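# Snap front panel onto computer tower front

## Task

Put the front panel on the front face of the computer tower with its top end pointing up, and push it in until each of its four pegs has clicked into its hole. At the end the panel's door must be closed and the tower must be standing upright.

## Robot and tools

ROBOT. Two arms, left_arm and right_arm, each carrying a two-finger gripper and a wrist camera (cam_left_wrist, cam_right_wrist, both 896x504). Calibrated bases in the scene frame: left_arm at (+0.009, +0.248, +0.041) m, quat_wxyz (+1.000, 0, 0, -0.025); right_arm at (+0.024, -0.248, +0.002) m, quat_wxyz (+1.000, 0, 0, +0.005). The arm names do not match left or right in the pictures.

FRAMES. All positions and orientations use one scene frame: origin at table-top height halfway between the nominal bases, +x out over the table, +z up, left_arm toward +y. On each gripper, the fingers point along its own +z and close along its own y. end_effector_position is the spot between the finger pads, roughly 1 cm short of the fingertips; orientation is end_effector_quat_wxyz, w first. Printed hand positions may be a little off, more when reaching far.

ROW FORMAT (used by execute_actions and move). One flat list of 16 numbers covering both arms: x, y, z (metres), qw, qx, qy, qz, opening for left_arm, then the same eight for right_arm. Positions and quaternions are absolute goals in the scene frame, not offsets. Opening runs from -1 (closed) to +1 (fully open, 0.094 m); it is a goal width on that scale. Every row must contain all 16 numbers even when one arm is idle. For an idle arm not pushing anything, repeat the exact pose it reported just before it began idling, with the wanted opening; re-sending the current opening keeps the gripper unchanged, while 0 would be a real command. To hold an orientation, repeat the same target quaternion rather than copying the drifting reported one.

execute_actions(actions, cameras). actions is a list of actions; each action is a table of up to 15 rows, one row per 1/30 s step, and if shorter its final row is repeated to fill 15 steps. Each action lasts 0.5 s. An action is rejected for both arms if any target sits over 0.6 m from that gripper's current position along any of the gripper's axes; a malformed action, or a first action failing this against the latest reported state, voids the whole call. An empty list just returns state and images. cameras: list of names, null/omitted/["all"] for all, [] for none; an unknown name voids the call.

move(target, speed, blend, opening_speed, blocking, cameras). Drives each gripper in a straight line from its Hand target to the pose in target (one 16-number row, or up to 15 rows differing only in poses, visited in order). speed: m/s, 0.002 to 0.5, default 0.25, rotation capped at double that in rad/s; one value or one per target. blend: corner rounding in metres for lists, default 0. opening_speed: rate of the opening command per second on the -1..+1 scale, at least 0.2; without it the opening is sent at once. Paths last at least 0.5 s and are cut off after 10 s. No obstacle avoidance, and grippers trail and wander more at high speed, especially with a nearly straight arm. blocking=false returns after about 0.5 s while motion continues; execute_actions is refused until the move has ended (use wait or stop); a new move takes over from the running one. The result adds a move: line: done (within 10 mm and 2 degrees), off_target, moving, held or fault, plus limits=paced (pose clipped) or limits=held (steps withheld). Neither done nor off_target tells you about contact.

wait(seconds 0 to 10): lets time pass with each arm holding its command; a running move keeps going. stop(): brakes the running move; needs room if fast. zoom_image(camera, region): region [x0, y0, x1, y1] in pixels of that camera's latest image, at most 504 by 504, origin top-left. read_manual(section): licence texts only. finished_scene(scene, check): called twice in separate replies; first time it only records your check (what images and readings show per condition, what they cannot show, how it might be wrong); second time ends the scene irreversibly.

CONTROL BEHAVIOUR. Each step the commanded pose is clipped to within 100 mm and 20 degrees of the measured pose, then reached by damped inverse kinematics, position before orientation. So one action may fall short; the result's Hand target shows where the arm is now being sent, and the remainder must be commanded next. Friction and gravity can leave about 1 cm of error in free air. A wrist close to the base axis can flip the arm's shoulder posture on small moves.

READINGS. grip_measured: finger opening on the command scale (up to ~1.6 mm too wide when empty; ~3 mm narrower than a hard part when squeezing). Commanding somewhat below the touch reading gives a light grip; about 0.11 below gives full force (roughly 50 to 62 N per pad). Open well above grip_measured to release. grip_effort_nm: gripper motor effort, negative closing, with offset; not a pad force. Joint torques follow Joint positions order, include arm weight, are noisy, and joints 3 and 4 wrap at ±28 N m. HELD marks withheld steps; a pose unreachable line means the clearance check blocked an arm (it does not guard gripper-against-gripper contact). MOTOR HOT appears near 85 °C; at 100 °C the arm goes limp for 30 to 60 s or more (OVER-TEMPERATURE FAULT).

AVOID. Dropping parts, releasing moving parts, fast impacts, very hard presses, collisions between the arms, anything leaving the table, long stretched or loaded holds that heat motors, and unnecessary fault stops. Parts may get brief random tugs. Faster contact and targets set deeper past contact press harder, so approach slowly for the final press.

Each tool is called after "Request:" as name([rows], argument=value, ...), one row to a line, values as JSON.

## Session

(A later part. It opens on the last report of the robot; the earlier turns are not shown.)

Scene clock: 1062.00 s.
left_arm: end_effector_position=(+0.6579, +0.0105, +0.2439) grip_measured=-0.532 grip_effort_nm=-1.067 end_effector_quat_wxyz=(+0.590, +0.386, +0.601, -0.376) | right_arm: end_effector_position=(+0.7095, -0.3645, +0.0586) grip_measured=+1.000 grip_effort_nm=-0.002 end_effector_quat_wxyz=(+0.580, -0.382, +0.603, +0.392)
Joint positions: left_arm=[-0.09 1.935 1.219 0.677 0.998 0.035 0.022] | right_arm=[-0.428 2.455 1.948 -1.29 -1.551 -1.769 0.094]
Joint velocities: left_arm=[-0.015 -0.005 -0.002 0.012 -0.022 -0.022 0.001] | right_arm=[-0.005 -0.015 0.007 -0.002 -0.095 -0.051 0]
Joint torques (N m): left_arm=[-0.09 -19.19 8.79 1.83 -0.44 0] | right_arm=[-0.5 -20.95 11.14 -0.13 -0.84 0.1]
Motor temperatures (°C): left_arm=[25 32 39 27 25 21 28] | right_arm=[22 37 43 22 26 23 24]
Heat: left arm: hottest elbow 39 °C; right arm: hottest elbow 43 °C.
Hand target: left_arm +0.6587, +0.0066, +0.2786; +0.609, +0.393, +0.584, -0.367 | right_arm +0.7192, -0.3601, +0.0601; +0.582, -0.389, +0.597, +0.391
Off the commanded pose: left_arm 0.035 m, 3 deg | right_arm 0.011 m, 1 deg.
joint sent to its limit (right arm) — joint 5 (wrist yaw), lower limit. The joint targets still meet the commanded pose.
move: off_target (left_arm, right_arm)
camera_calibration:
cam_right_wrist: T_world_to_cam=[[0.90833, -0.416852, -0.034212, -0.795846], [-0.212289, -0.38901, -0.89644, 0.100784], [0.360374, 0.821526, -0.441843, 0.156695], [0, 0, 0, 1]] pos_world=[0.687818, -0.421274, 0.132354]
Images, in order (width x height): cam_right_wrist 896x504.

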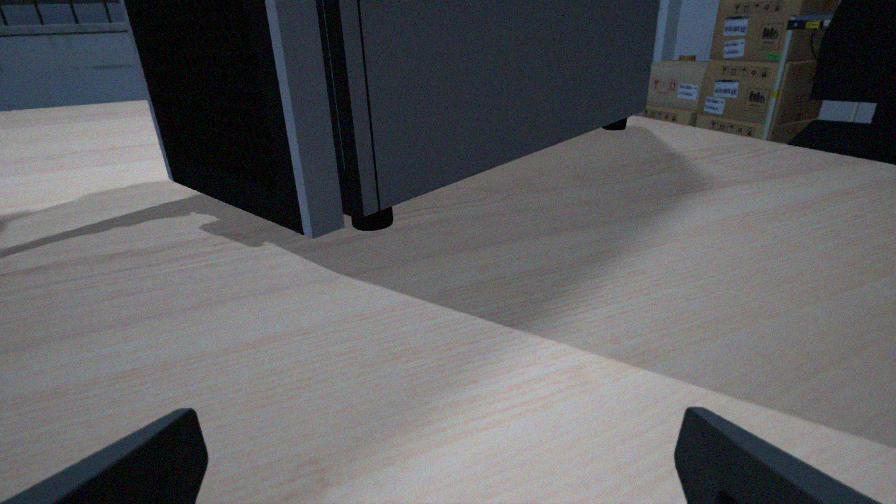

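Request:
move(target=[0.659,0.0065,0.283,0.613,0.400,0.579,-0.3592,-0.8,0.72,-0.36,0.06,0.587,-0.381,0.602,0.383,1], speed=0.03, cameras=["cam_right_wrist"])

Request:
zoom_image(camera="cam_right_wrist", region=[230, 0, 450, 250])

Request:
zoom_image(camera="cam_right_wrist", region=[280, 190, 400, 260])

Scene clock: 1083.40 s.
left_arm: end_effector_position=(+0.6579, +0.0107, +0.2445) grip_measured=-0.532 grip_effort_nm=-1.067 end_effector_quat_wxyz=(+0.590, +0.388, +0.602, -0.373) | right_arm: end_effector_position=(+0.7097, -0.3646, +0.0583) grip_measured=+1.000 grip_effort_nm=0.002 end_effector_quat_wxyz=(+0.580, -0.382, +0.603, +0.392)
Joint positions: left_arm=[-0.09 1.931 1.219 0.666 0.996 0.047 0.022] | right_arm=[-0.428 2.456 1.948 -1.287 -1.551 -1.766 0.094]
Joint velocities: left_arm=[-0.005 -0.005 -0.002 0.012 0.007 0.022 0] | right_arm=[-0.005 -0.015 0.007 -0.002 0.022 -0.007 0]
Joint torques (N m): left_arm=[-0.5 -19.19 9.01 2 -0.39 0.15] | right_arm=[-1.03 -21.48 10.93 -0.09 -0.82 0.05]
Motor temperatures (°C): left_arm=[25 33 38 27 25 21 28] | right_arm=[22 39 43 22 26 23 24]
Heat: left arm: hottest elbow 38 °C; right arm: hottest elbow 43 °C.
Hand target: left_arm +0.6587, +0.0067, +0.2825; +0.613, +0.400, +0.579, -0.359 | right_arm +0.7193, -0.3601, +0.0600; +0.582, -0.389, +0.597, +0.391
Off the commanded pose: left_arm 0.039 m, 4 deg | right_arm 0.011 m, 1 deg.
joint sent to its limit (right arm) — joint 5 (wrist yaw), lower limit. The joint targets still meet the commanded pose.
move: off_target (left_arm, right_arm)
camera_calibration:
cam_right_wrist: T_world_to_cam=[[0.908305, -0.416907, -0.0342112, -0.79609], [-0.212317, -0.389009, -0.896434, 0.100535], [0.360421, 0.821499, -0.441855, 0.156517], [0, 0, 0, 1]] pos_world=[0.688026, -0.421365, 0.132046]
Images, in order (width x height): cam_right_wrist 896x504.

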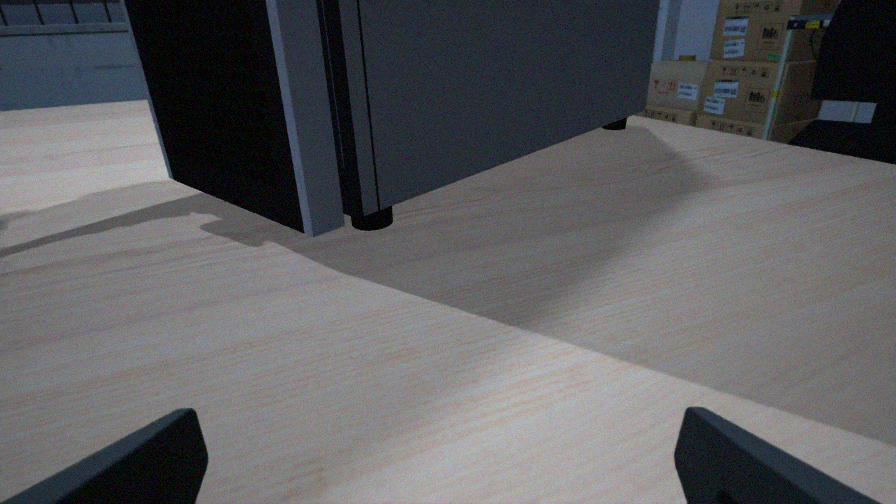

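Scaled by 2.016 from the camera's 896x504 image, which has a finer 1280x720 frame.

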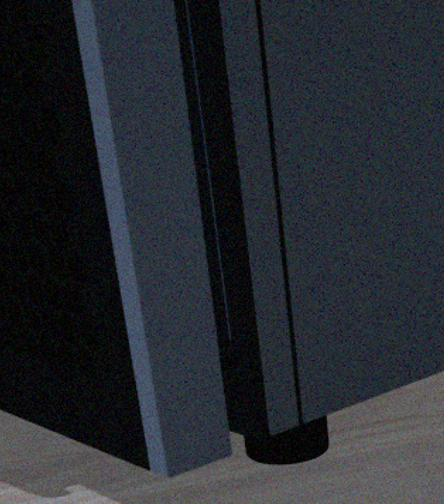

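Scaled by 4.200 from the camera's 896x504 image, which has a finer 1280x720 frame.

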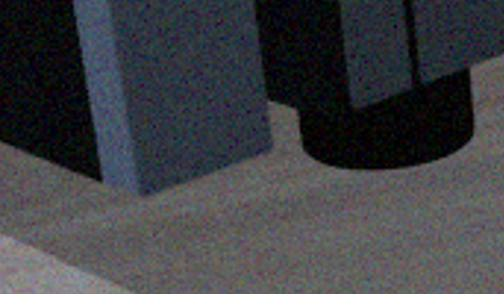

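Request:
move(target=[0.659,0.0065,0.283,0.613,0.400,0.579,-0.3592,-0.8,0.68,-0.38,0.42,0.587,-0.381,0.602,0.383,1], cameras=["cam_right_wrist"])

Scene clock: 1097.00 s.
left_arm: end_effector_position=(+0.6576, +0.0108, +0.2447) grip_measured=-0.532 grip_effort_nm=-1.067 end_effector_quat_wxyz=(+0.590, +0.388, +0.602, -0.373) | right_arm: end_effector_position=(+0.6765, -0.3711, +0.4068) grip_measured=+1.000 grip_effort_nm=0.007 end_effector_quat_wxyz=(+0.585, -0.367, +0.612, +0.385)
Joint positions: left_arm=[-0.09 1.93 1.218 0.666 0.996 0.048 0.022] | right_arm=[-0.458 2.044 2.163 -1.592 -1.552 -1.431 0.094]
Joint velocities: left_arm=[-0.005 0.015 -0.002 -0.002 -0.022 0.037 0.001] | right_arm=[0.005 0.005 0.002 0.027 0.022 -0.066 0]
Joint torques (N m): left_arm=[-0.5 -18.9 9.06 1.99 -0.34 0.12] | right_arm=[-2.43 -19.55 13.86 0.21 -0.77 0.02]
Motor temperatures (°C): left_arm=[25 33 38 27 25 21 28] | right_arm=[22 39 43 22 26 23 24]
Heat: left arm: hottest elbow 38 °C; right arm: hottest elbow 43 °C.
Hand target: left_arm +0.6585, +0.0067, +0.2825; +0.613, +0.400, +0.579, -0.359 | right_arm +0.6801, -0.3800, +0.4182; +0.593, -0.372, +0.608, +0.374
Off the commanded pose: left_arm 0.039 m, 4 deg | right_arm 0.016 m, 2 deg.
joint sent to its limit (right arm) — joint 5 (wrist yaw), lower limit. The joint targets still meet the commanded pose.
move: off_target (left_arm, right_arm)
camera_calibration:
cam_right_wrist: T_world_to_cam=[[0.891896, -0.449698, -0.0478797, -0.752207], [-0.237205, -0.37504, -0.896147, 0.425276], [0.385039, 0.810627, -0.441167, 0.306864], [0, 0, 0, 1]] pos_world=[0.653614, -0.427523, 0.480473]
Images, in order (width x height): cam_right_wrist 896x504.

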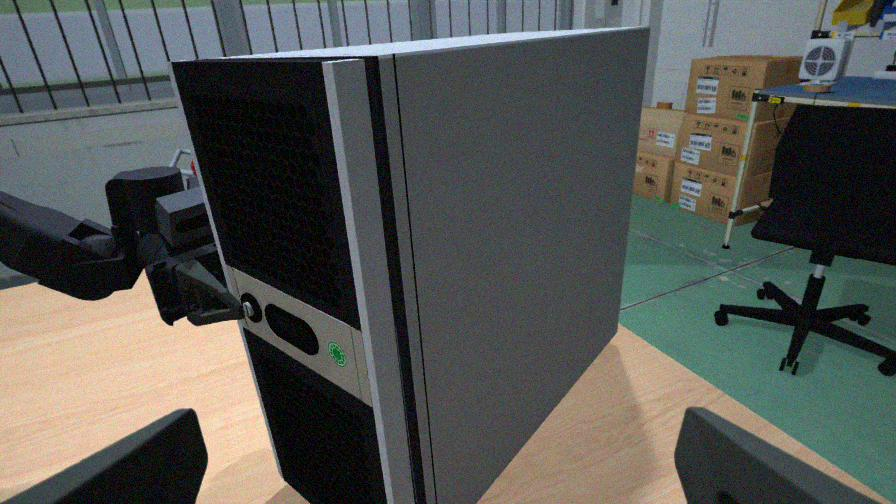

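Request:
zoom_image(camera="cam_right_wrist", region=[280, 20, 480, 120])

Request:
zoom_image(camera="cam_right_wrist", region=[320, 40, 420, 90])

Request:
zoom_image(camera="cam_right_wrist", region=[160, 40, 360, 90])

Scaled by 2.520 from the camera's 896x504 image, which has a finer 1280x720 frame.

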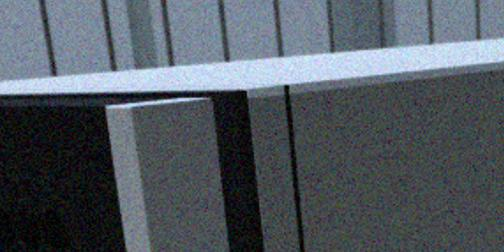

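Scaled by 5.040 from the camera's 896x504 image, which has a finer 1280x720 frame.

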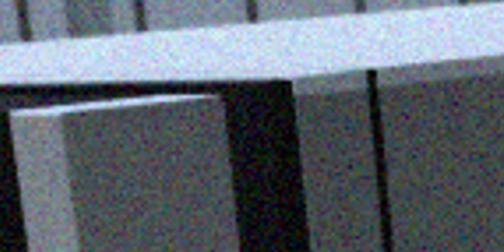

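Scaled by 2.520 from the camera's 896x504 image, which has a finer 1280x720 frame.

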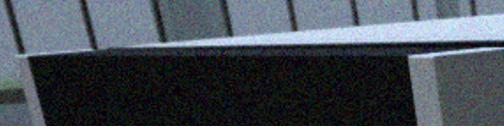

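Request:
move(target=[0.659,0.0065,0.295,0.613,0.400,0.579,-0.3592,-0.8,0.68,-0.38,0.42,0.587,-0.381,0.602,0.383,1], speed=0.04, cameras=["cam_right_wrist"])

Request:
zoom_image(camera="cam_right_wrist", region=[320, 40, 420, 90])

Scene clock: 1114.10 s.
left_arm: end_effector_position=(+0.6575, +0.0111, +0.2459) grip_measured=-0.532 grip_effort_nm=-1.057 end_effector_quat_wxyz=(+0.587, +0.387, +0.606, -0.371) | right_arm: end_effector_position=(+0.6765, -0.3711, +0.4068) grip_measured=+1.000 grip_effort_nm=0.002 end_effector_quat_wxyz=(+0.585, -0.366, +0.613, +0.386)
Joint positions: left_arm=[-0.091 1.921 1.218 0.641 0.99 0.058 0.022] | right_arm=[-0.458 2.044 2.163 -1.592 -1.552 -1.428 0.094]
Joint velocities: left_arm=[0.005 0.005 -0.017 -0.007 0.037 0.022 0] | right_arm=[0.005 -0.005 -0.007 0.002 0.051 -0.037 0]
Joint torques (N m): left_arm=[-0.79 -20.07 9.69 1.85 -0.08 0.01] | right_arm=[-1.96 -19.72 13.5 0.38 -0.76 0.08]
Motor temperatures (°C): left_arm=[25 34 38 27 25 21 28] | right_arm=[22 38 46 22 26 23 24]
Heat: left arm: hottest elbow 38 °C; right arm: hottest elbow 46 °C.
Hand target: left_arm +0.6581, +0.0065, +0.2942; +0.613, +0.400, +0.579, -0.359 | right_arm +0.6790, -0.3794, +0.4196; +0.593, -0.372, +0.608, +0.374
Off the commanded pose: left_arm 0.049 m, 5 deg | right_arm 0.016 m, 2 deg.
joint sent to its limit (right arm) — joint 5 (wrist yaw), lower limit. The joint targets still meet the commanded pose.
move: off_target (left_arm, right_arm)
camera_calibration:
cam_right_wrist: T_world_to_cam=[[0.891776, -0.449688, -0.050165, -0.751192], [-0.239068, -0.374139, -0.896028, 0.426823], [0.384165, 0.811049, -0.441155, 0.307606], [0, 0, 0, 1]] pos_world=[0.653763, -0.427595, 0.480464]
Images, in order (width x height): cam_right_wrist 896x504.

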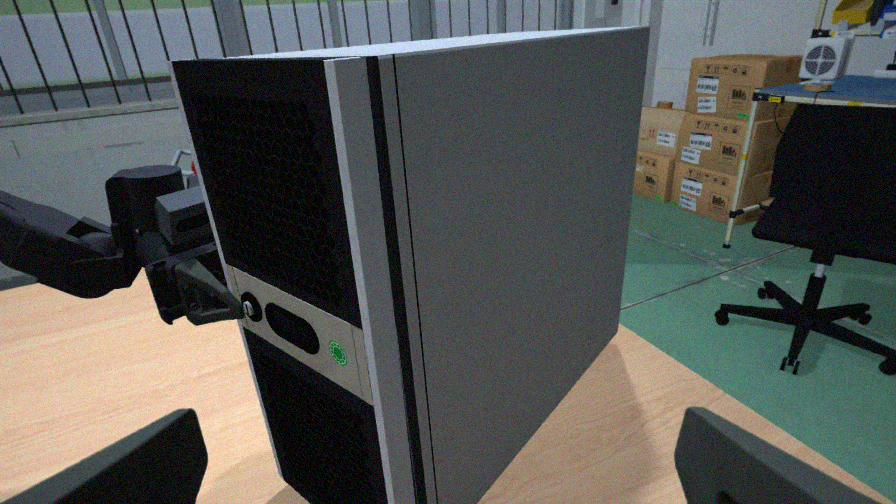

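Scaled by 5.040 from the camera's 896x504 image, which has a finer 1280x720 frame.

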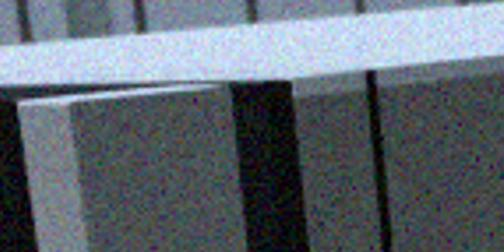

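Request:
zoom_image(camera="cam_right_wrist", region=[160, 40, 260, 90])

Request:
zoom_image(camera="cam_right_wrist", region=[160, 30, 400, 150])

Scaled by 5.040 from the camera's 896x504 image, which has a finer 1280x720 frame.

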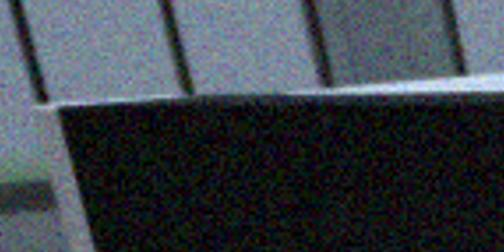

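Scaled by 2.100 from the camera's 896x504 image, which has a finer 1280x720 frame.

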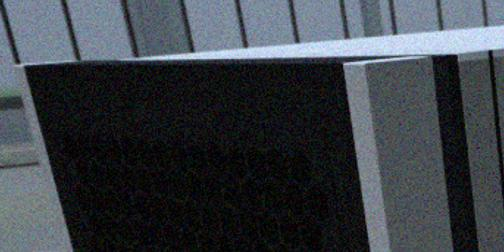

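Request:
move(target=[0.659,0.0065,0.291,0.621,0.404,0.570,-0.357,-0.8,0.68,-0.38,0.42,0.587,-0.381,0.602,0.383,1], speed=0.04, cameras=["cam_right_wrist"])

Request:
zoom_image(camera="cam_right_wrist", region=[320, 40, 420, 90])

Request:
zoom_image(camera="cam_right_wrist", region=[160, 30, 400, 150])

Scene clock: 1133.43 s.
left_arm: end_effector_position=(+0.6575, +0.0111, +0.2466) grip_measured=-0.532 grip_effort_nm=-1.067 end_effector_quat_wxyz=(+0.589, +0.388, +0.604, -0.370) | right_arm: end_effector_position=(+0.6765, -0.3711, +0.4068) grip_measured=+1.000 grip_effort_nm=0.002 end_effector_quat_wxyz=(+0.584, -0.366, +0.613, +0.386)
Joint positions: left_arm=[-0.091 1.921 1.217 0.647 0.99 0.058 0.022] | right_arm=[-0.458 2.044 2.163 -1.592 -1.552 -1.428 0.094]
Joint velocities: left_arm=[-0.005 -0.015 -0.007 0.007 0.007 -0.022 0] | right_arm=[-0.005 -0.015 -0.007 -0.007 0.037 0.007 0]
Joint torques (N m): left_arm=[-0.56 -18.9 9.43 3.22 0.08 0.01] | right_arm=[-2.14 -19.72 13.48 0.28 -0.76 0.07]
Motor temperatures (°C): left_arm=[25 34 37 27 25 21 28] | right_arm=[22 37 47 22 26 23 24]
Heat: left arm: hottest elbow 37 °C; right arm: hottest elbow 47 °C.
Hand target: left_arm +0.6583, +0.0067, +0.2903; +0.621, +0.403, +0.570, -0.357 | right_arm +0.6790, -0.3794, +0.4196; +0.593, -0.372, +0.608, +0.374
Off the commanded pose: left_arm 0.045 m, 6 deg | right_arm 0.016 m, 2 deg.
joint sent to its limit (right arm) — joint 5 (wrist yaw), lower limit. The joint targets still meet the commanded pose.
move: off_target (left_arm, right_arm)
camera_calibration:
cam_right_wrist: T_world_to_cam=[[0.891734, -0.449684, -0.0509267, -0.750853], [-0.239689, -0.373839, -0.895987, 0.427338], [0.383873, 0.811189, -0.44115, 0.307854], [0, 0, 0, 1]] pos_world=[0.653813, -0.427619, 0.48046]
Images, in order (width x height): cam_right_wrist 896x504.

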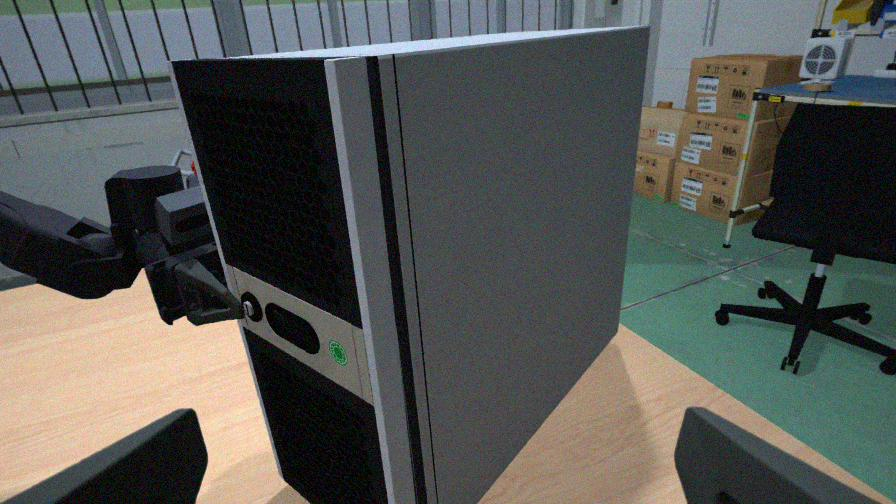

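Scaled by 5.040 from the camera's 896x504 image, which has a finer 1280x720 frame.

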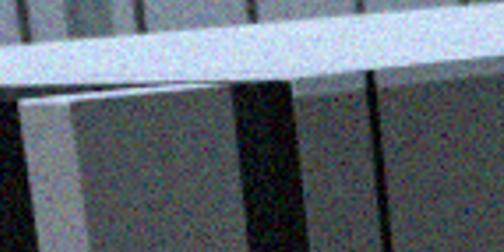

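Scaled by 2.100 from the camera's 896x504 image, which has a finer 1280x720 frame.

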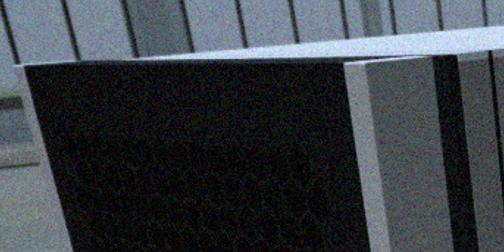

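Request:
move(target=[0.672,0.0125,0.291,0.621,0.404,0.570,-0.357,-0.8,0.68,-0.38,0.42,0.587,-0.381,0.602,0.383,1], speed=0.04, cameras=["cam_right_wrist"])

Request:
zoom_image(camera="cam_right_wrist", region=[320, 40, 420, 90])

Scene clock: 1138.93 s.
left_arm: end_effector_position=(+0.6571, +0.0111, +0.2467) grip_measured=-0.532 grip_effort_nm=-1.072 end_effector_quat_wxyz=(+0.589, +0.388, +0.604, -0.371) | right_arm: end_effector_position=(+0.6765, -0.3711, +0.4068) grip_measured=+1.000 grip_effort_nm=0.002 end_effector_quat_wxyz=(+0.584, -0.366, +0.613, +0.386)
Joint positions: left_arm=[-0.09 1.921 1.217 0.648 0.993 0.058 0.022] | right_arm=[-0.458 2.044 2.163 -1.592 -1.552 -1.428 0.094]
Joint velocities: left_arm=[-0.005 -0.024 -0.002 -0.007 -0.037 -0.066 0] | right_arm=[-0.024 0.005 0.002 -0.002 -0.051 0.051 0]
Joint torques (N m): left_arm=[0.62 -17.49 11.93 2.77 0.53 0.03] | right_arm=[-2.08 -19.19 13.53 0.32 -0.75 0.07]
Motor temperatures (°C): left_arm=[25 34 38 27 25 21 28] | right_arm=[22 37 48 22 26 23 24]
Heat: left arm: hottest elbow 38 °C; right arm: hottest elbow 48 °C.
Hand target: left_arm +0.6697, +0.0134, +0.2907; +0.621, +0.404, +0.570, -0.356 | right_arm +0.6790, -0.3794, +0.4196; +0.593, -0.372, +0.608, +0.374
Off the commanded pose: left_arm 0.047 m, 6 deg | right_arm 0.016 m, 2 deg.
joint sent to its limit (right arm) — joint 5 (wrist yaw), lower limit. The joint targets still meet the commanded pose.
move: off_target (left_arm, right_arm)
camera_calibration:
cam_right_wrist: T_world_to_cam=[[0.891734, -0.449684, -0.0509267, -0.750853], [-0.239689, -0.373839, -0.895987, 0.427338], [0.383873, 0.811189, -0.44115, 0.307854], [0, 0, 0, 1]] pos_world=[0.653813, -0.427619, 0.48046]
Images, in order (width x height): cam_right_wrist 896x504.

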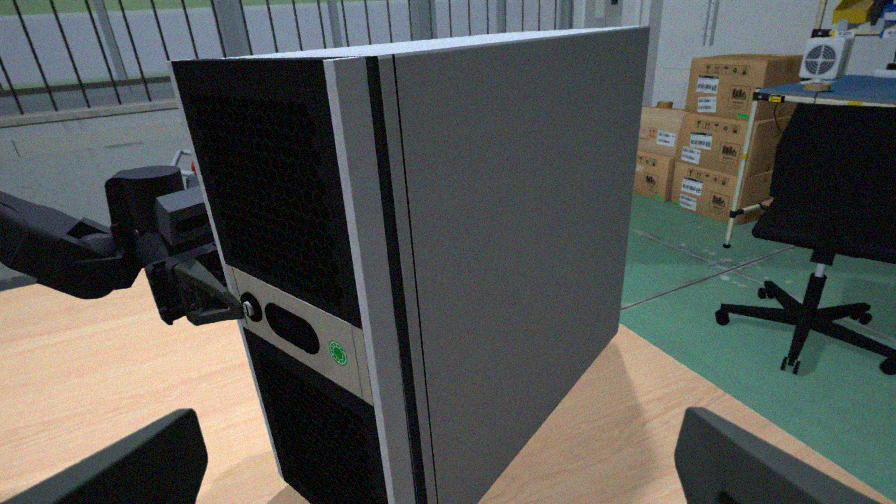

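Scaled by 5.040 from the camera's 896x504 image, which has a finer 1280x720 frame.

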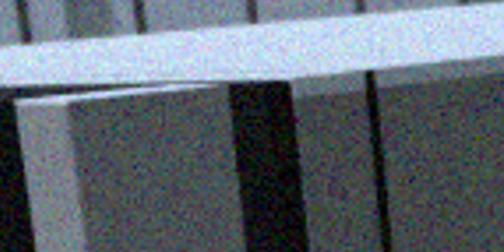

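Request:
move(target=[0.682,0.017,0.291,0.621,0.404,0.570,-0.357,-0.8,0.68,-0.38,0.42,0.587,-0.381,0.602,0.383,1], speed=0.04, cameras=["cam_right_wrist"])

Request:
zoom_image(camera="cam_right_wrist", region=[320, 40, 420, 90])

Scene clock: 1145.83 s.
left_arm: end_effector_position=(+0.6574, +0.0128, +0.2465) grip_measured=-0.532 grip_effort_nm=-1.057 end_effector_quat_wxyz=(+0.587, +0.393, +0.600, -0.375) | right_arm: end_effector_position=(+0.6765, -0.3711, +0.4068) grip_measured=+1.000 grip_effort_nm=0.002 end_effector_quat_wxyz=(+0.584, -0.366, +0.613, +0.386)
Joint positions: left_arm=[-0.085 1.927 1.224 0.648 1.014 0.058 0.022] | right_arm=[-0.458 2.044 2.163 -1.592 -1.552 -1.428 0.094]
Joint velocities: left_arm=[-0.005 0.015 0.007 0.012 0.037 -0.066 0] | right_arm=[-0.005 -0.015 -0.012 0.002 -0.095 -0.007 0]
Joint torques (N m): left_arm=[1.32 -16.56 13.41 2.51 0.11 0] | right_arm=[-2.14 -19.72 13.44 0.09 -0.8 0.1]
Motor temperatures (°C): left_arm=[25 33 39 27 25 21 28] | right_arm=[22 37 48 22 26 23 24]
Heat: left arm: hottest elbow 39 °C; right arm: hottest elbow 48 °C.
Hand target: left_arm +0.6781, +0.0183, +0.2909; +0.621, +0.404, +0.570, -0.357 | right_arm +0.6790, -0.3794, +0.4196; +0.593, -0.372, +0.608, +0.374
Off the commanded pose: left_arm 0.051 m, 6 deg | right_arm 0.016 m, 2 deg.
joint sent to its limit (right arm) — joint 5 (wrist yaw), lower limit. The joint targets still meet the commanded pose.
move: off_target (left_arm, right_arm)
camera_calibration:
cam_right_wrist: T_world_to_cam=[[0.891734, -0.449684, -0.0509267, -0.750853], [-0.239689, -0.373839, -0.895987, 0.427338], [0.383873, 0.811189, -0.44115, 0.307854], [0, 0, 0, 1]] pos_world=[0.653813, -0.427619, 0.48046]
Images, in order (width x height): cam_right_wrist 896x504.

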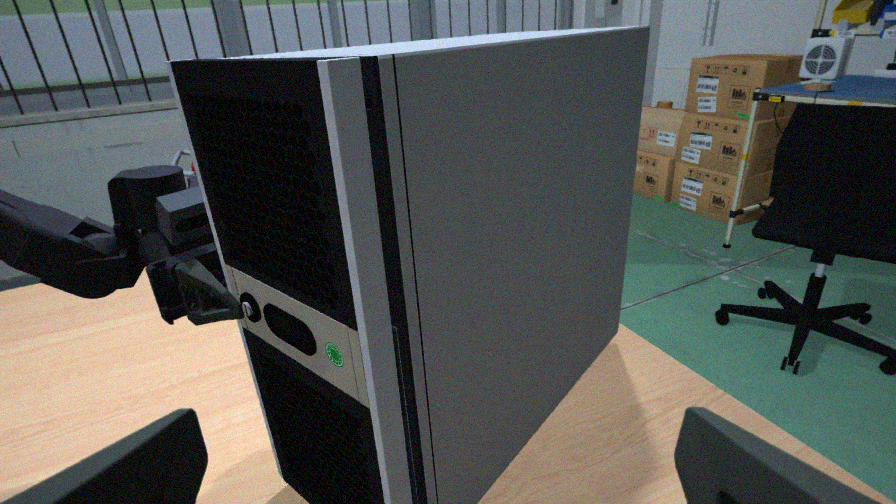

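Scaled by 5.040 from the camera's 896x504 image, which has a finer 1280x720 frame.

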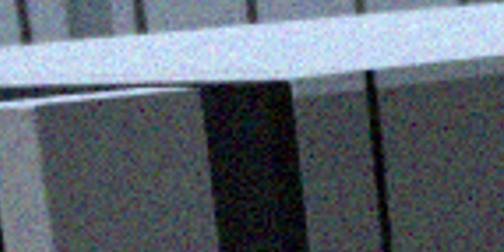

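Request:
zoom_image(camera="cam_right_wrist", region=[310, 50, 450, 280])

Request:
zoom_image(camera="cam_right_wrist", region=[340, 270, 480, 504])

Scaled by 2.191 from the camera's 896x504 image, which has a finer 1280x720 frame.

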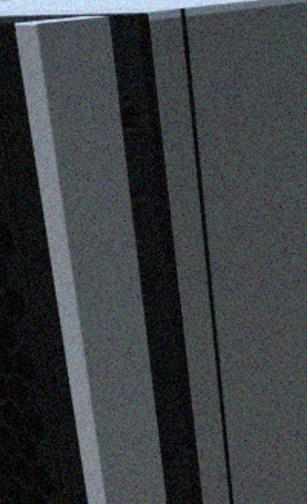

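Scaled by 2.154 from the camera's 896x504 image, which has a finer 1280x720 frame.

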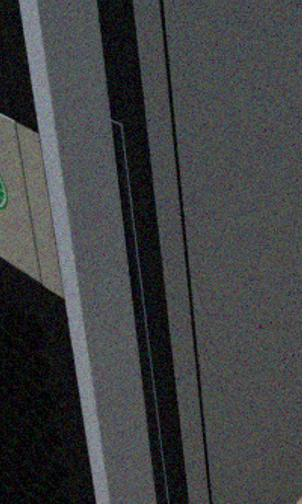

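Request:
zoom_image(camera="cam_right_wrist", region=[350, 75, 400, 125])

Scaled by 10.080 from the camera's 896x504 image, which has a finer 1280x720 frame.

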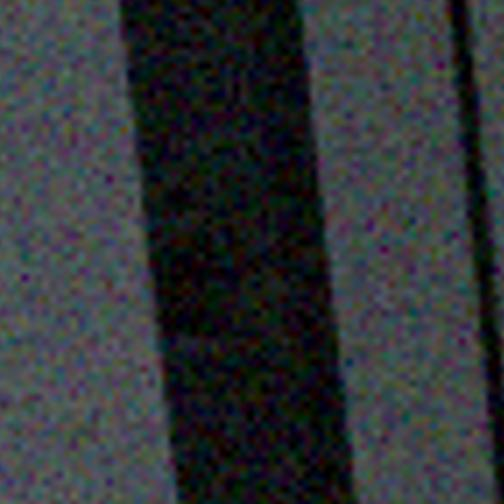

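Request:
move(target=[0.690,0.019,0.291,0.6256,0.3966,0.5752,-0.349,-0.8,0.68,-0.38,0.42,0.587,-0.381,0.602,0.383,1], speed=0.04, cameras=["cam_right_wrist"])

Request:
zoom_image(camera="cam_right_wrist", region=[320, 40, 420, 90])

Request:
zoom_image(camera="cam_right_wrist", region=[340, 270, 480, 504])

Scene clock: 1170.87 s.
left_arm: end_effector_position=(+0.6586, +0.0132, +0.2465) grip_measured=-0.532 grip_effort_nm=-1.072 end_effector_quat_wxyz=(+0.588, +0.391, +0.601, -0.373) | right_arm: end_effector_position=(+0.6765, -0.3711, +0.4068) grip_measured=+1.000 grip_effort_nm=-0.002 end_effector_quat_wxyz=(+0.584, -0.366, +0.613, +0.386)
Joint positions: left_arm=[-0.085 1.928 1.225 0.648 1.007 0.058 0.022] | right_arm=[-0.458 2.044 2.163 -1.592 -1.552 -1.427 0.094]
Joint velocities: left_arm=[0.005 -0.015 -0.007 -0.017 -0.022 -0.037 0] | right_arm=[-0.015 -0.005 0.007 -0.002 0.007 0.037 0]
Joint torques (N m): left_arm=[1.03 -16.32 14.05 2.21 -0.7 -0.03] | right_arm=[-2.14 -19.55 13.41 0.27 -0.76 0.09]
Motor temperatures (°C): left_arm=[25 31 40 27 25 21 28] | right_arm=[22 37 49 22 26 23 24]
Heat: left arm: hottest elbow 40 °C; right arm: hottest elbow 49 °C.
Hand target: left_arm +0.6850, +0.0208, +0.2913; +0.625, +0.396, +0.575, -0.349 | right_arm +0.6790, -0.3794, +0.4196; +0.593, -0.372, +0.608, +0.374
Off the commanded pose: left_arm 0.055 m, 6 deg | right_arm 0.016 m, 2 deg.
joint sent to its limit (right arm) — joint 5 (wrist yaw), lower limit. The joint targets still meet the commanded pose.
move: off_target (left_arm, right_arm)
camera_calibration:
cam_right_wrist: T_world_to_cam=[[0.891714, -0.449682, -0.0513076, -0.750683], [-0.24, -0.373689, -0.895967, 0.427595], [0.383727, 0.81126, -0.441147, 0.307978], [0, 0, 0, 1]] pos_world=[0.653838, -0.427631, 0.480459]
Images, in order (width x height): cam_right_wrist 896x504.

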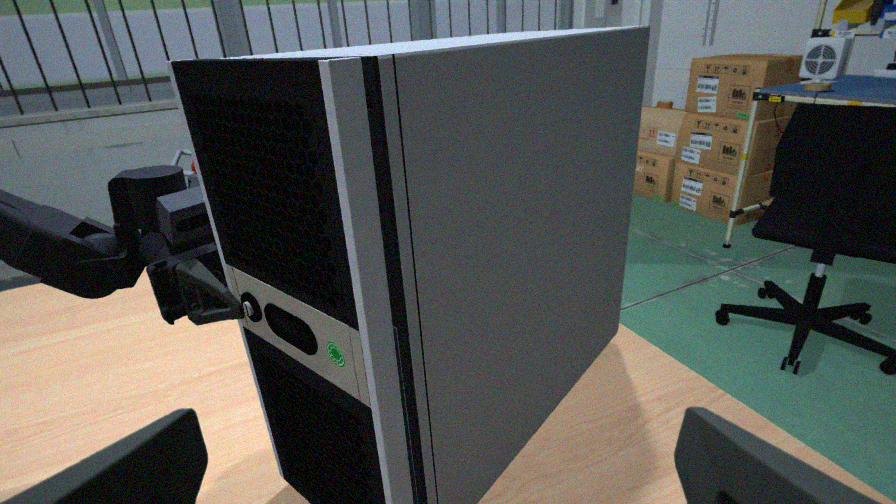

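Scaled by 5.040 from the camera's 896x504 image, which has a finer 1280x720 frame.

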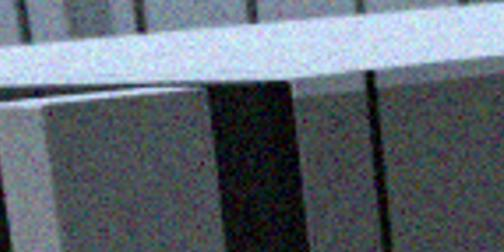

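Scaled by 2.154 from the camera's 896x504 image, which has a finer 1280x720 frame.

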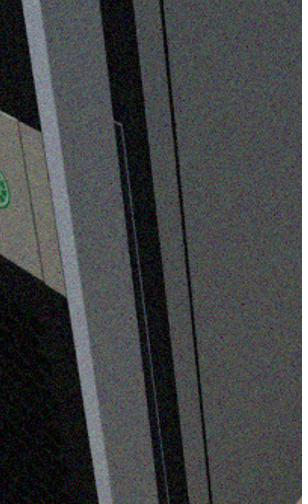

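Request:
move(target=[0.701,0.022,0.291,0.6256,0.3966,0.5752,-0.349,-0.8,0.68,-0.38,0.42,0.587,-0.381,0.602,0.383,1], speed=0.04, cameras=["cam_right_wrist","cam_left_wrist"])

Request:
zoom_image(camera="cam_right_wrist", region=[320, 40, 420, 90])

Scene clock: 1176.23 s.
left_arm: end_effector_position=(+0.6591, +0.0136, +0.2465) grip_measured=-0.532 grip_effort_nm=-1.057 end_effector_quat_wxyz=(+0.585, +0.395, +0.598, -0.378) | right_arm: end_effector_position=(+0.6765, -0.3711, +0.4068) grip_measured=+1.000 grip_effort_nm=0.002 end_effector_quat_wxyz=(+0.584, -0.366, +0.613, +0.386)
Joint positions: left_arm=[-0.082 1.933 1.234 0.644 1.025 0.058 0.022] | right_arm=[-0.458 2.044 2.163 -1.592 -1.552 -1.427 0.094]
Joint velocities: left_arm=[-0.005 -0.005 -0.002 -0.017 -0.007 -0.022 0] | right_arm=[-0.015 -0.005 -0.002 -0.007 0.022 0.037 0]
Joint torques (N m): left_arm=[1.67 -14.86 15.49 2.14 -1.22 0] | right_arm=[-2.43 -19.55 13.5 0.29 -0.79 0.03]
Motor temperatures (°C): left_arm=[25 31 40 27 25 21 28] | right_arm=[22 37 50 22 26 23 24]
Heat: left arm: hottest elbow 40 °C; right arm: hottest elbow 50 °C.
Hand target: left_arm +0.6938, +0.0251, +0.2915; +0.626, +0.396, +0.575, -0.349 | right_arm +0.6790, -0.3794, +0.4196; +0.593, -0.372, +0.608, +0.374
Off the commanded pose: left_arm 0.062 m, 6 deg | right_arm 0.016 m, 2 deg.
joint sent to its limit (right arm) — joint 5 (wrist yaw), lower limit. The joint targets still meet the commanded pose.
move: off_target (left_arm, right_arm)
camera_calibration:
cam_left_wrist: T_world_to_cam=[[-0.914944, -0.403008, -0.0215054, 0.614877], [-0.163477, 0.418806, -0.893239, 0.361911], [0.368989, -0.813748, -0.449067, -0.0337724], [0, 0, 0, 1]] pos_world=[0.634204, 0.0687474, 0.32133]
cam_right_wrist: T_world_to_cam=[[0.891714, -0.449682, -0.0513076, -0.750683], [-0.24, -0.373689, -0.895967, 0.427595], [0.383727, 0.81126, -0.441147, 0.307978], [0, 0, 0, 1]] pos_world=[0.653838, -0.427631, 0.480459]

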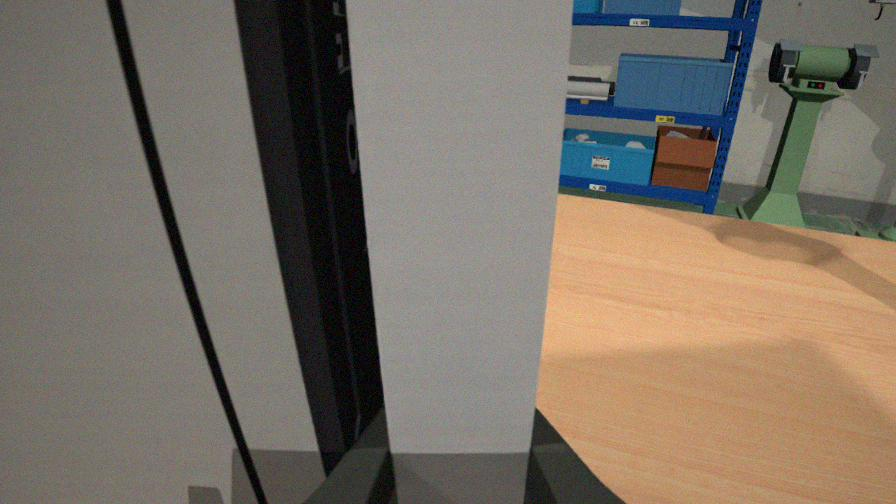

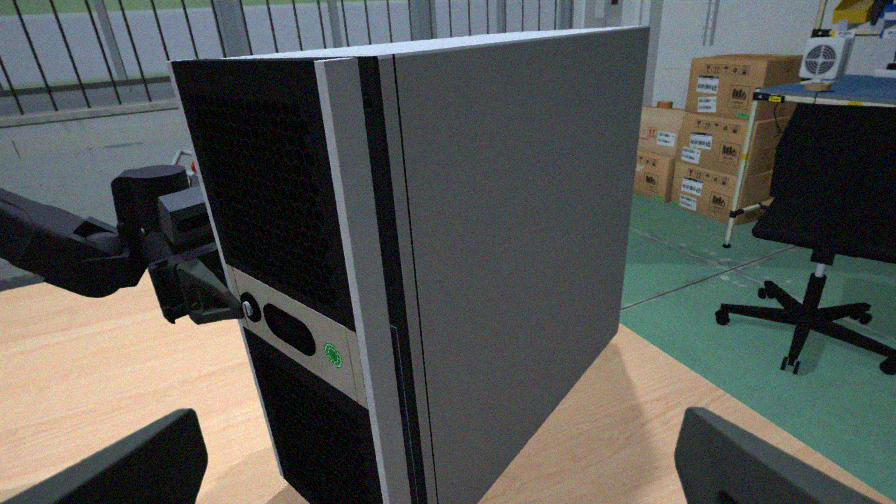

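Scaled by 5.040 from the camera's 896x504 image, which has a finer 1280x720 frame.

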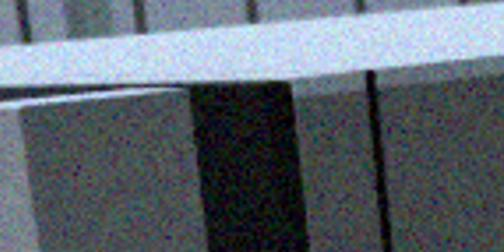

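Request:
zoom_image(camera="cam_left_wrist", region=[200, 0, 500, 250])

Request:
zoom_image(camera="cam_left_wrist", region=[230, 240, 480, 504])

Scaled by 1.680 from the camera's 896x504 image, which has a finer 1280x720 frame.

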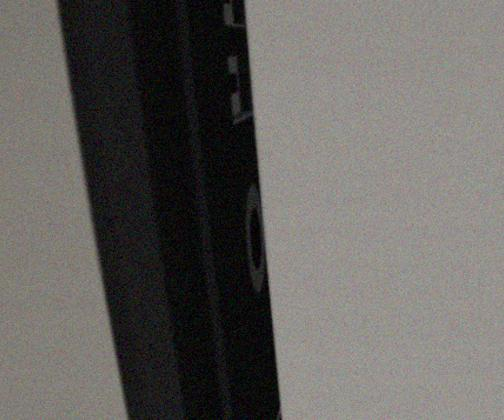

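Scaled by 1.909 from the camera's 896x504 image, which has a finer 1280x720 frame.

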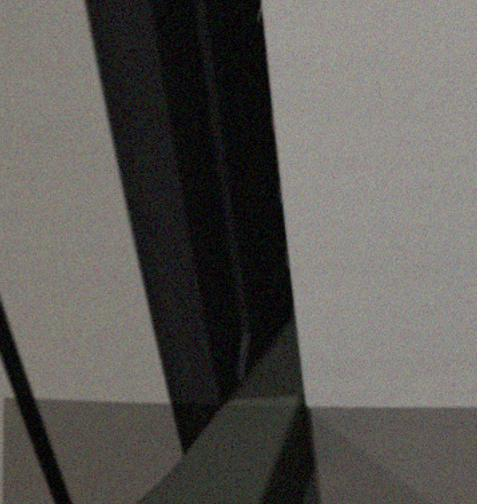

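Request:
move([
  [0.690,0.020,0.291,0.6256,0.3966,0.5752,-0.349,-0.8,0.55,-0.30,0.36,0.66,-0.26,0.66,0.26,-1],
  [0.690,0.020,0.291,0.6256,0.3966,0.5752,-0.349,-0.8,0.61,-0.158,0.25,0.691,-0.150,0.691,0.150,-1],
], blend=0.03)

Scene clock: 1218.83 s.
left_arm: end_effector_position=(+0.6591, +0.0135, +0.2464) grip_measured=-0.532 grip_effort_nm=-1.077 end_effector_quat_wxyz=(+0.585, +0.395, +0.598, -0.378) | right_arm: end_effector_position=(+0.5965, -0.1580, +0.2333) grip_measured=-0.987 grip_effort_nm=-0.681 end_effector_quat_wxyz=(+0.502, -0.437, +0.564, +0.489)
Joint positions: left_arm=[-0.082 1.933 1.234 0.643 1.026 0.058 0.022] | right_arm=[-0.155 1.941 1.531 -1.401 -1.551 -1.699 0.001]
Joint velocities: left_arm=[0.015 0.005 -0.012 -0.012 -0.066 0.051 -0.001] | right_arm=[-0.015 -0.005 0.007 -0.012 -0.081 -0.022 0]
Joint torques (N m): left_arm=[1.14 -16.26 13.5 2.4 -1.5 -0.02] | right_arm=[-1.08 -18.26 12.08 -0.28 -0.79 0.08]
Motor temperatures (°C): left_arm=[25 30 51 27 26 21 28] | right_arm=[22 37 50 22 26 23 24]
Heat: left arm: hottest elbow 51 °C; right arm: hottest elbow 50 °C.
Hand target: left_arm +0.6852, +0.0218, +0.2913; +0.625, +0.396, +0.575, -0.349 | right_arm +0.6062, -0.1591, +0.2503; +0.512, -0.447, +0.555, +0.480
Off the commanded pose: left_arm 0.055 m, 6 deg | right_arm 0.021 m, 58 deg; orientation clipped.
joint sent to its limit (right arm) — joint 5 (wrist yaw), lower limit. The joint targets are off in position and orientation.
move: off_target (left_arm, right_arm); limits=paced
camera_calibration:
cam_left_wrist: T_world_to_cam=[[-0.915105, -0.402659, -0.0211684, 0.614932], [-0.163658, 0.418894, -0.893165, 0.361918], [0.368508, -0.813876, -0.449231, -0.0335307], [0, 0, 0, 1]] pos_world=[0.634314, 0.0687123, 0.321207]
cam_right_wrist: T_world_to_cam=[[0.980517, -0.156875, -0.118226, -0.583525], [-0.174659, -0.420802, -0.89018, 0.284794], [0.0898972, 0.893485, -0.440003, 0.277184], [0, 0, 0, 1]] pos_world=[0.596979, -0.219358, 0.306492]

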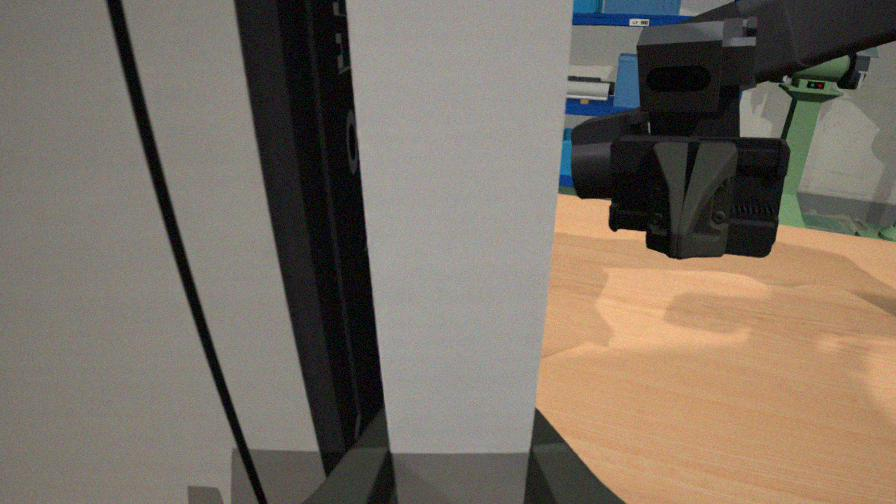

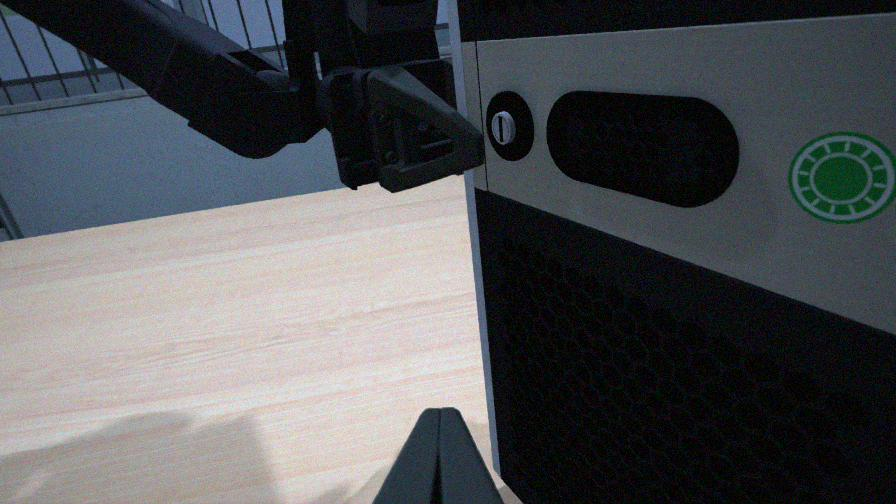

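Request:
move([
  [0.690,0.020,0.291,0.6256,0.3966,0.5752,-0.349,-0.8,0.54,-0.22,0.27,0.612,-0.354,0.612,0.354,-1],
  [0.690,0.020,0.291,0.6256,0.3966,0.5752,-0.349,-0.8,0.52,-0.24,0.27,0.66,-0.25,0.66,0.25,-1],
], cameras=["cam_right_wrist"])

Scene clock: 1228.43 s.
left_arm: end_effector_position=(+0.6591, +0.0135, +0.2464) grip_measured=-0.532 grip_effort_nm=-1.072 end_effector_quat_wxyz=(+0.585, +0.395, +0.598, -0.378) | right_arm: end_effector_position=(+0.5219, -0.2354, +0.2616) grip_measured=-0.987 grip_effort_nm=-0.681 end_effector_quat_wxyz=(+0.557, -0.402, +0.590, +0.425)
Joint positions: left_arm=[-0.082 1.933 1.234 0.643 1.026 0.058 0.022] | right_arm=[-0.337 1.705 1.268 -1.369 -1.551 -1.752 0.001]
Joint velocities: left_arm=[-0.005 -0.005 0.022 -0.022 -0.066 0.066 -0.001] | right_arm=[-0.015 -0.015 0.017 -0.007 -0.051 -0.051 0]
Joint torques (N m): left_arm=[1.03 -16.91 13.46 2.41 -1.48 0] | right_arm=[-2.49 -15.5 7.75 -0.09 -0.83 -0.12]
Motor temperatures (°C): left_arm=[25 30 51 27 26 21 28] | right_arm=[22 36 48 22 26 23 25]
Heat: left arm: hottest elbow 51 °C; right arm: hottest elbow 48 °C.
Hand target: left_arm +0.6851, +0.0219, +0.2914; +0.625, +0.396, +0.575, -0.349 | right_arm +0.5200, -0.2398, +0.2693; +0.566, -0.406, +0.586, +0.414
Off the commanded pose: left_arm 0.055 m, 6 deg | right_arm 0.010 m, 30 deg; orientation clipped.
joint sent to its limit (right arm) — joint 5 (wrist yaw), lower limit. The joint targets are off in orientation, not in position.
move: off_target (left_arm, right_arm); limits=paced
camera_calibration:
cam_right_wrist: T_world_to_cam=[[0.941343, -0.332053, -0.0601209, -0.555087], [-0.197937, -0.399029, -0.895319, 0.283019], [0.273303, 0.854703, -0.441349, 0.261018], [0, 0, 0, 1]] pos_world=[0.50721, -0.294478, 0.33522]
Images, in order (width x height): cam_right_wrist 896x504.

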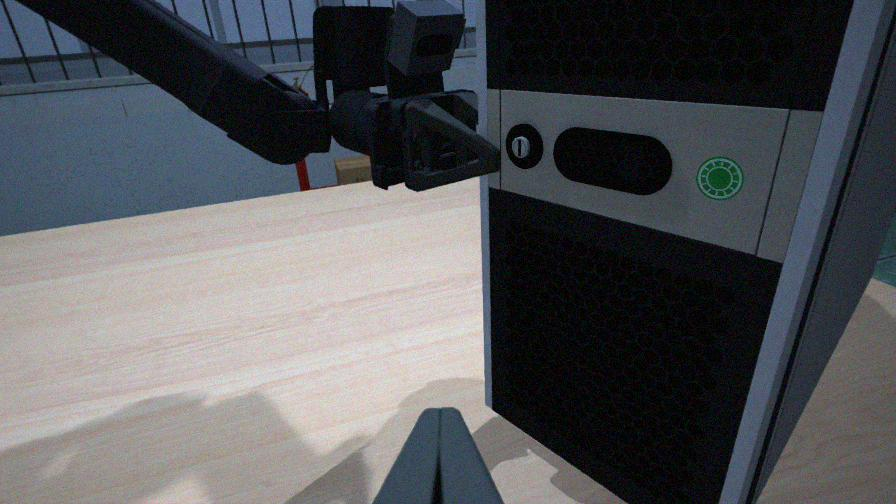

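Request:
move(target=[0.690,0.020,0.291,0.6256,0.3966,0.5752,-0.349,-0.8,0.45,-0.28,0.33,0.374,-0.196,0.903,0.081,-1], cameras=["cam_right_wrist"])

Request:
move(target=[0.690,0.020,0.291,0.6256,0.3966,0.5752,-0.349,-0.8,0.47,-0.26,0.27,0.691,-0.150,0.691,0.150,-1], cameras=["cam_right_wrist"])

Scene clock: 1238.80 s.
left_arm: end_effector_position=(+0.6591, +0.0135, +0.2464) grip_measured=-0.532 grip_effort_nm=-1.057 end_effector_quat_wxyz=(+0.585, +0.395, +0.598, -0.378) | right_arm: end_effector_position=(+0.4413, -0.2857, +0.2959) grip_measured=-0.987 grip_effort_nm=-0.691 end_effector_quat_wxyz=(+0.352, -0.186, +0.913, +0.088)
Joint positions: left_arm=[-0.082 1.933 1.234 0.643 1.026 0.058 0.022] | right_arm=[-0.284 1.074 1.037 -0.93 -0.462 -0.529 0.001]
Joint velocities: left_arm=[0.015 0.005 -0.007 0.007 0.007 -0.007 -0.001] | right_arm=[-0.005 -0.005 0.007 -0.007 0.051 0.007 -0.001]
Joint torques (N m): left_arm=[1.03 -16.73 13.49 2.47 -1.48 -0.02] | right_arm=[-0.85 -8.18 14.93 0.55 -0.17 0.05]
Motor temperatures (°C): left_arm=[25 30 51 27 27 21 28] | right_arm=[22 35 46 22 26 23 25]
Heat: left arm: hottest elbow 51 °C; right arm: hottest elbow 46 °C.
Hand target: left_arm +0.6851, +0.0219, +0.2914; +0.625, +0.396, +0.575, -0.349 | right_arm +0.4486, -0.2828, +0.3270; +0.374, -0.191, +0.904, +0.079
Off the commanded pose: left_arm 0.055 m, 6 deg | right_arm 0.036 m, 3 deg.
move: off_target (left_arm, right_arm)
camera_calibration:
cam_right_wrist: T_world_to_cam=[[0.388201, -0.921314, -0.0219116, -0.42944], [-0.881857, -0.36446, -0.299161, 0.412997], [0.267635, 0.135457, -0.953951, 0.289916], [0, 0, 0, 1]] pos_world=[0.453321, -0.2844, 0.390709]
Images, in order (width x height): cam_right_wrist 896x504.

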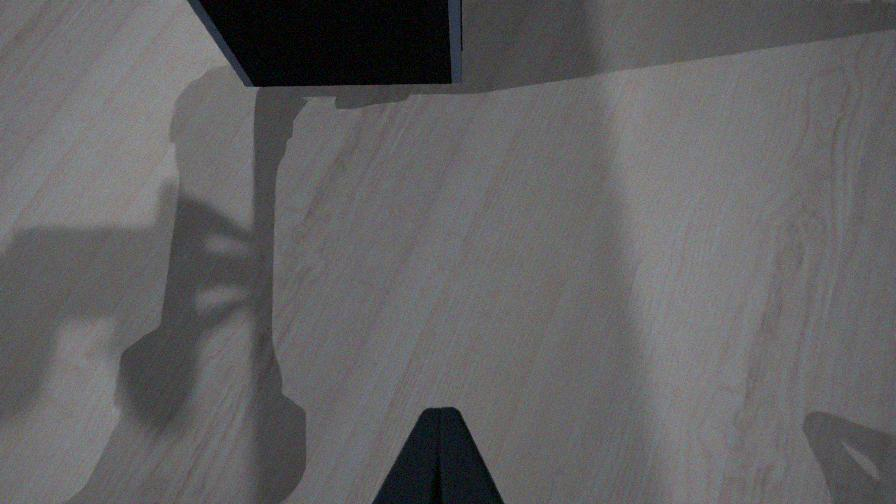

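Scene clock: 1241.43 s.
left_arm: end_effector_position=(+0.6591, +0.0135, +0.2464) grip_measured=-0.532 grip_effort_nm=-1.062 end_effector_quat_wxyz=(+0.585, +0.395, +0.598, -0.378) | right_arm: end_effector_position=(+0.4716, -0.2642, +0.2718) grip_measured=-0.987 grip_effort_nm=-0.681 end_effector_quat_wxyz=(+0.694, -0.144, +0.691, +0.144)
Joint positions: left_arm=[-0.082 1.933 1.234 0.643 1.026 0.058 0.022] | right_arm=[-0.293 1.143 0.483 0.666 -0.693 0.003 0.001]
Joint velocities: left_arm=[-0.015 -0.015 -0.007 -0.002 0.11 0.022 -0.001] | right_arm=[-0.005 0.005 -0.002 -0.007 -0.037 0.007 -0.001]
Joint torques (N m): left_arm=[1.14 -16.67 13.44 2.41 -1.45 0] | right_arm=[-0.85 -6.18 8.46 1.98 0.15 0.04]
Motor temperatures (°C): left_arm=[25 30 51 27 27 21 28] | right_arm=[22 35 46 22 26 23 25]
Heat: left arm: hottest elbow 51 °C; right arm: hottest elbow 46 °C.
Hand target: left_arm +0.6851, +0.0219, +0.2914; +0.625, +0.396, +0.575, -0.349 | right_arm +0.4729, -0.2605, +0.2706; +0.694, -0.143, +0.689, +0.150
Off the commanded pose: left_arm 0.055 m, 6 deg | right_arm 0.005 m, 1 deg.
move: off_target (left_arm)
camera_calibration:
cam_right_wrist: T_world_to_cam=[[0.383625, -0.923475, -0.0050492, -0.424942], [-0.389516, -0.156848, -0.907566, 0.428392], [0.837323, 0.350132, -0.419879, -0.101216], [0, 0, 0, 1]] pos_world=[0.414635, -0.289792, 0.34415]
Images, in order (width x height): cam_right_wrist 896x504.

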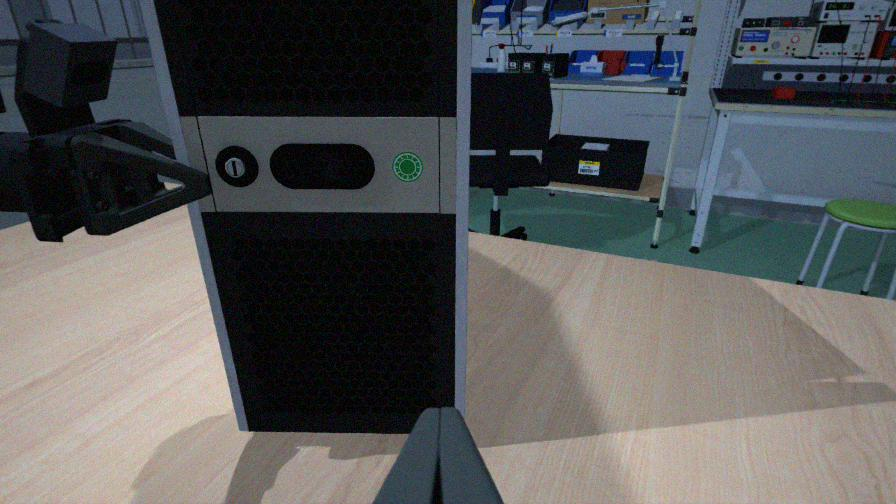

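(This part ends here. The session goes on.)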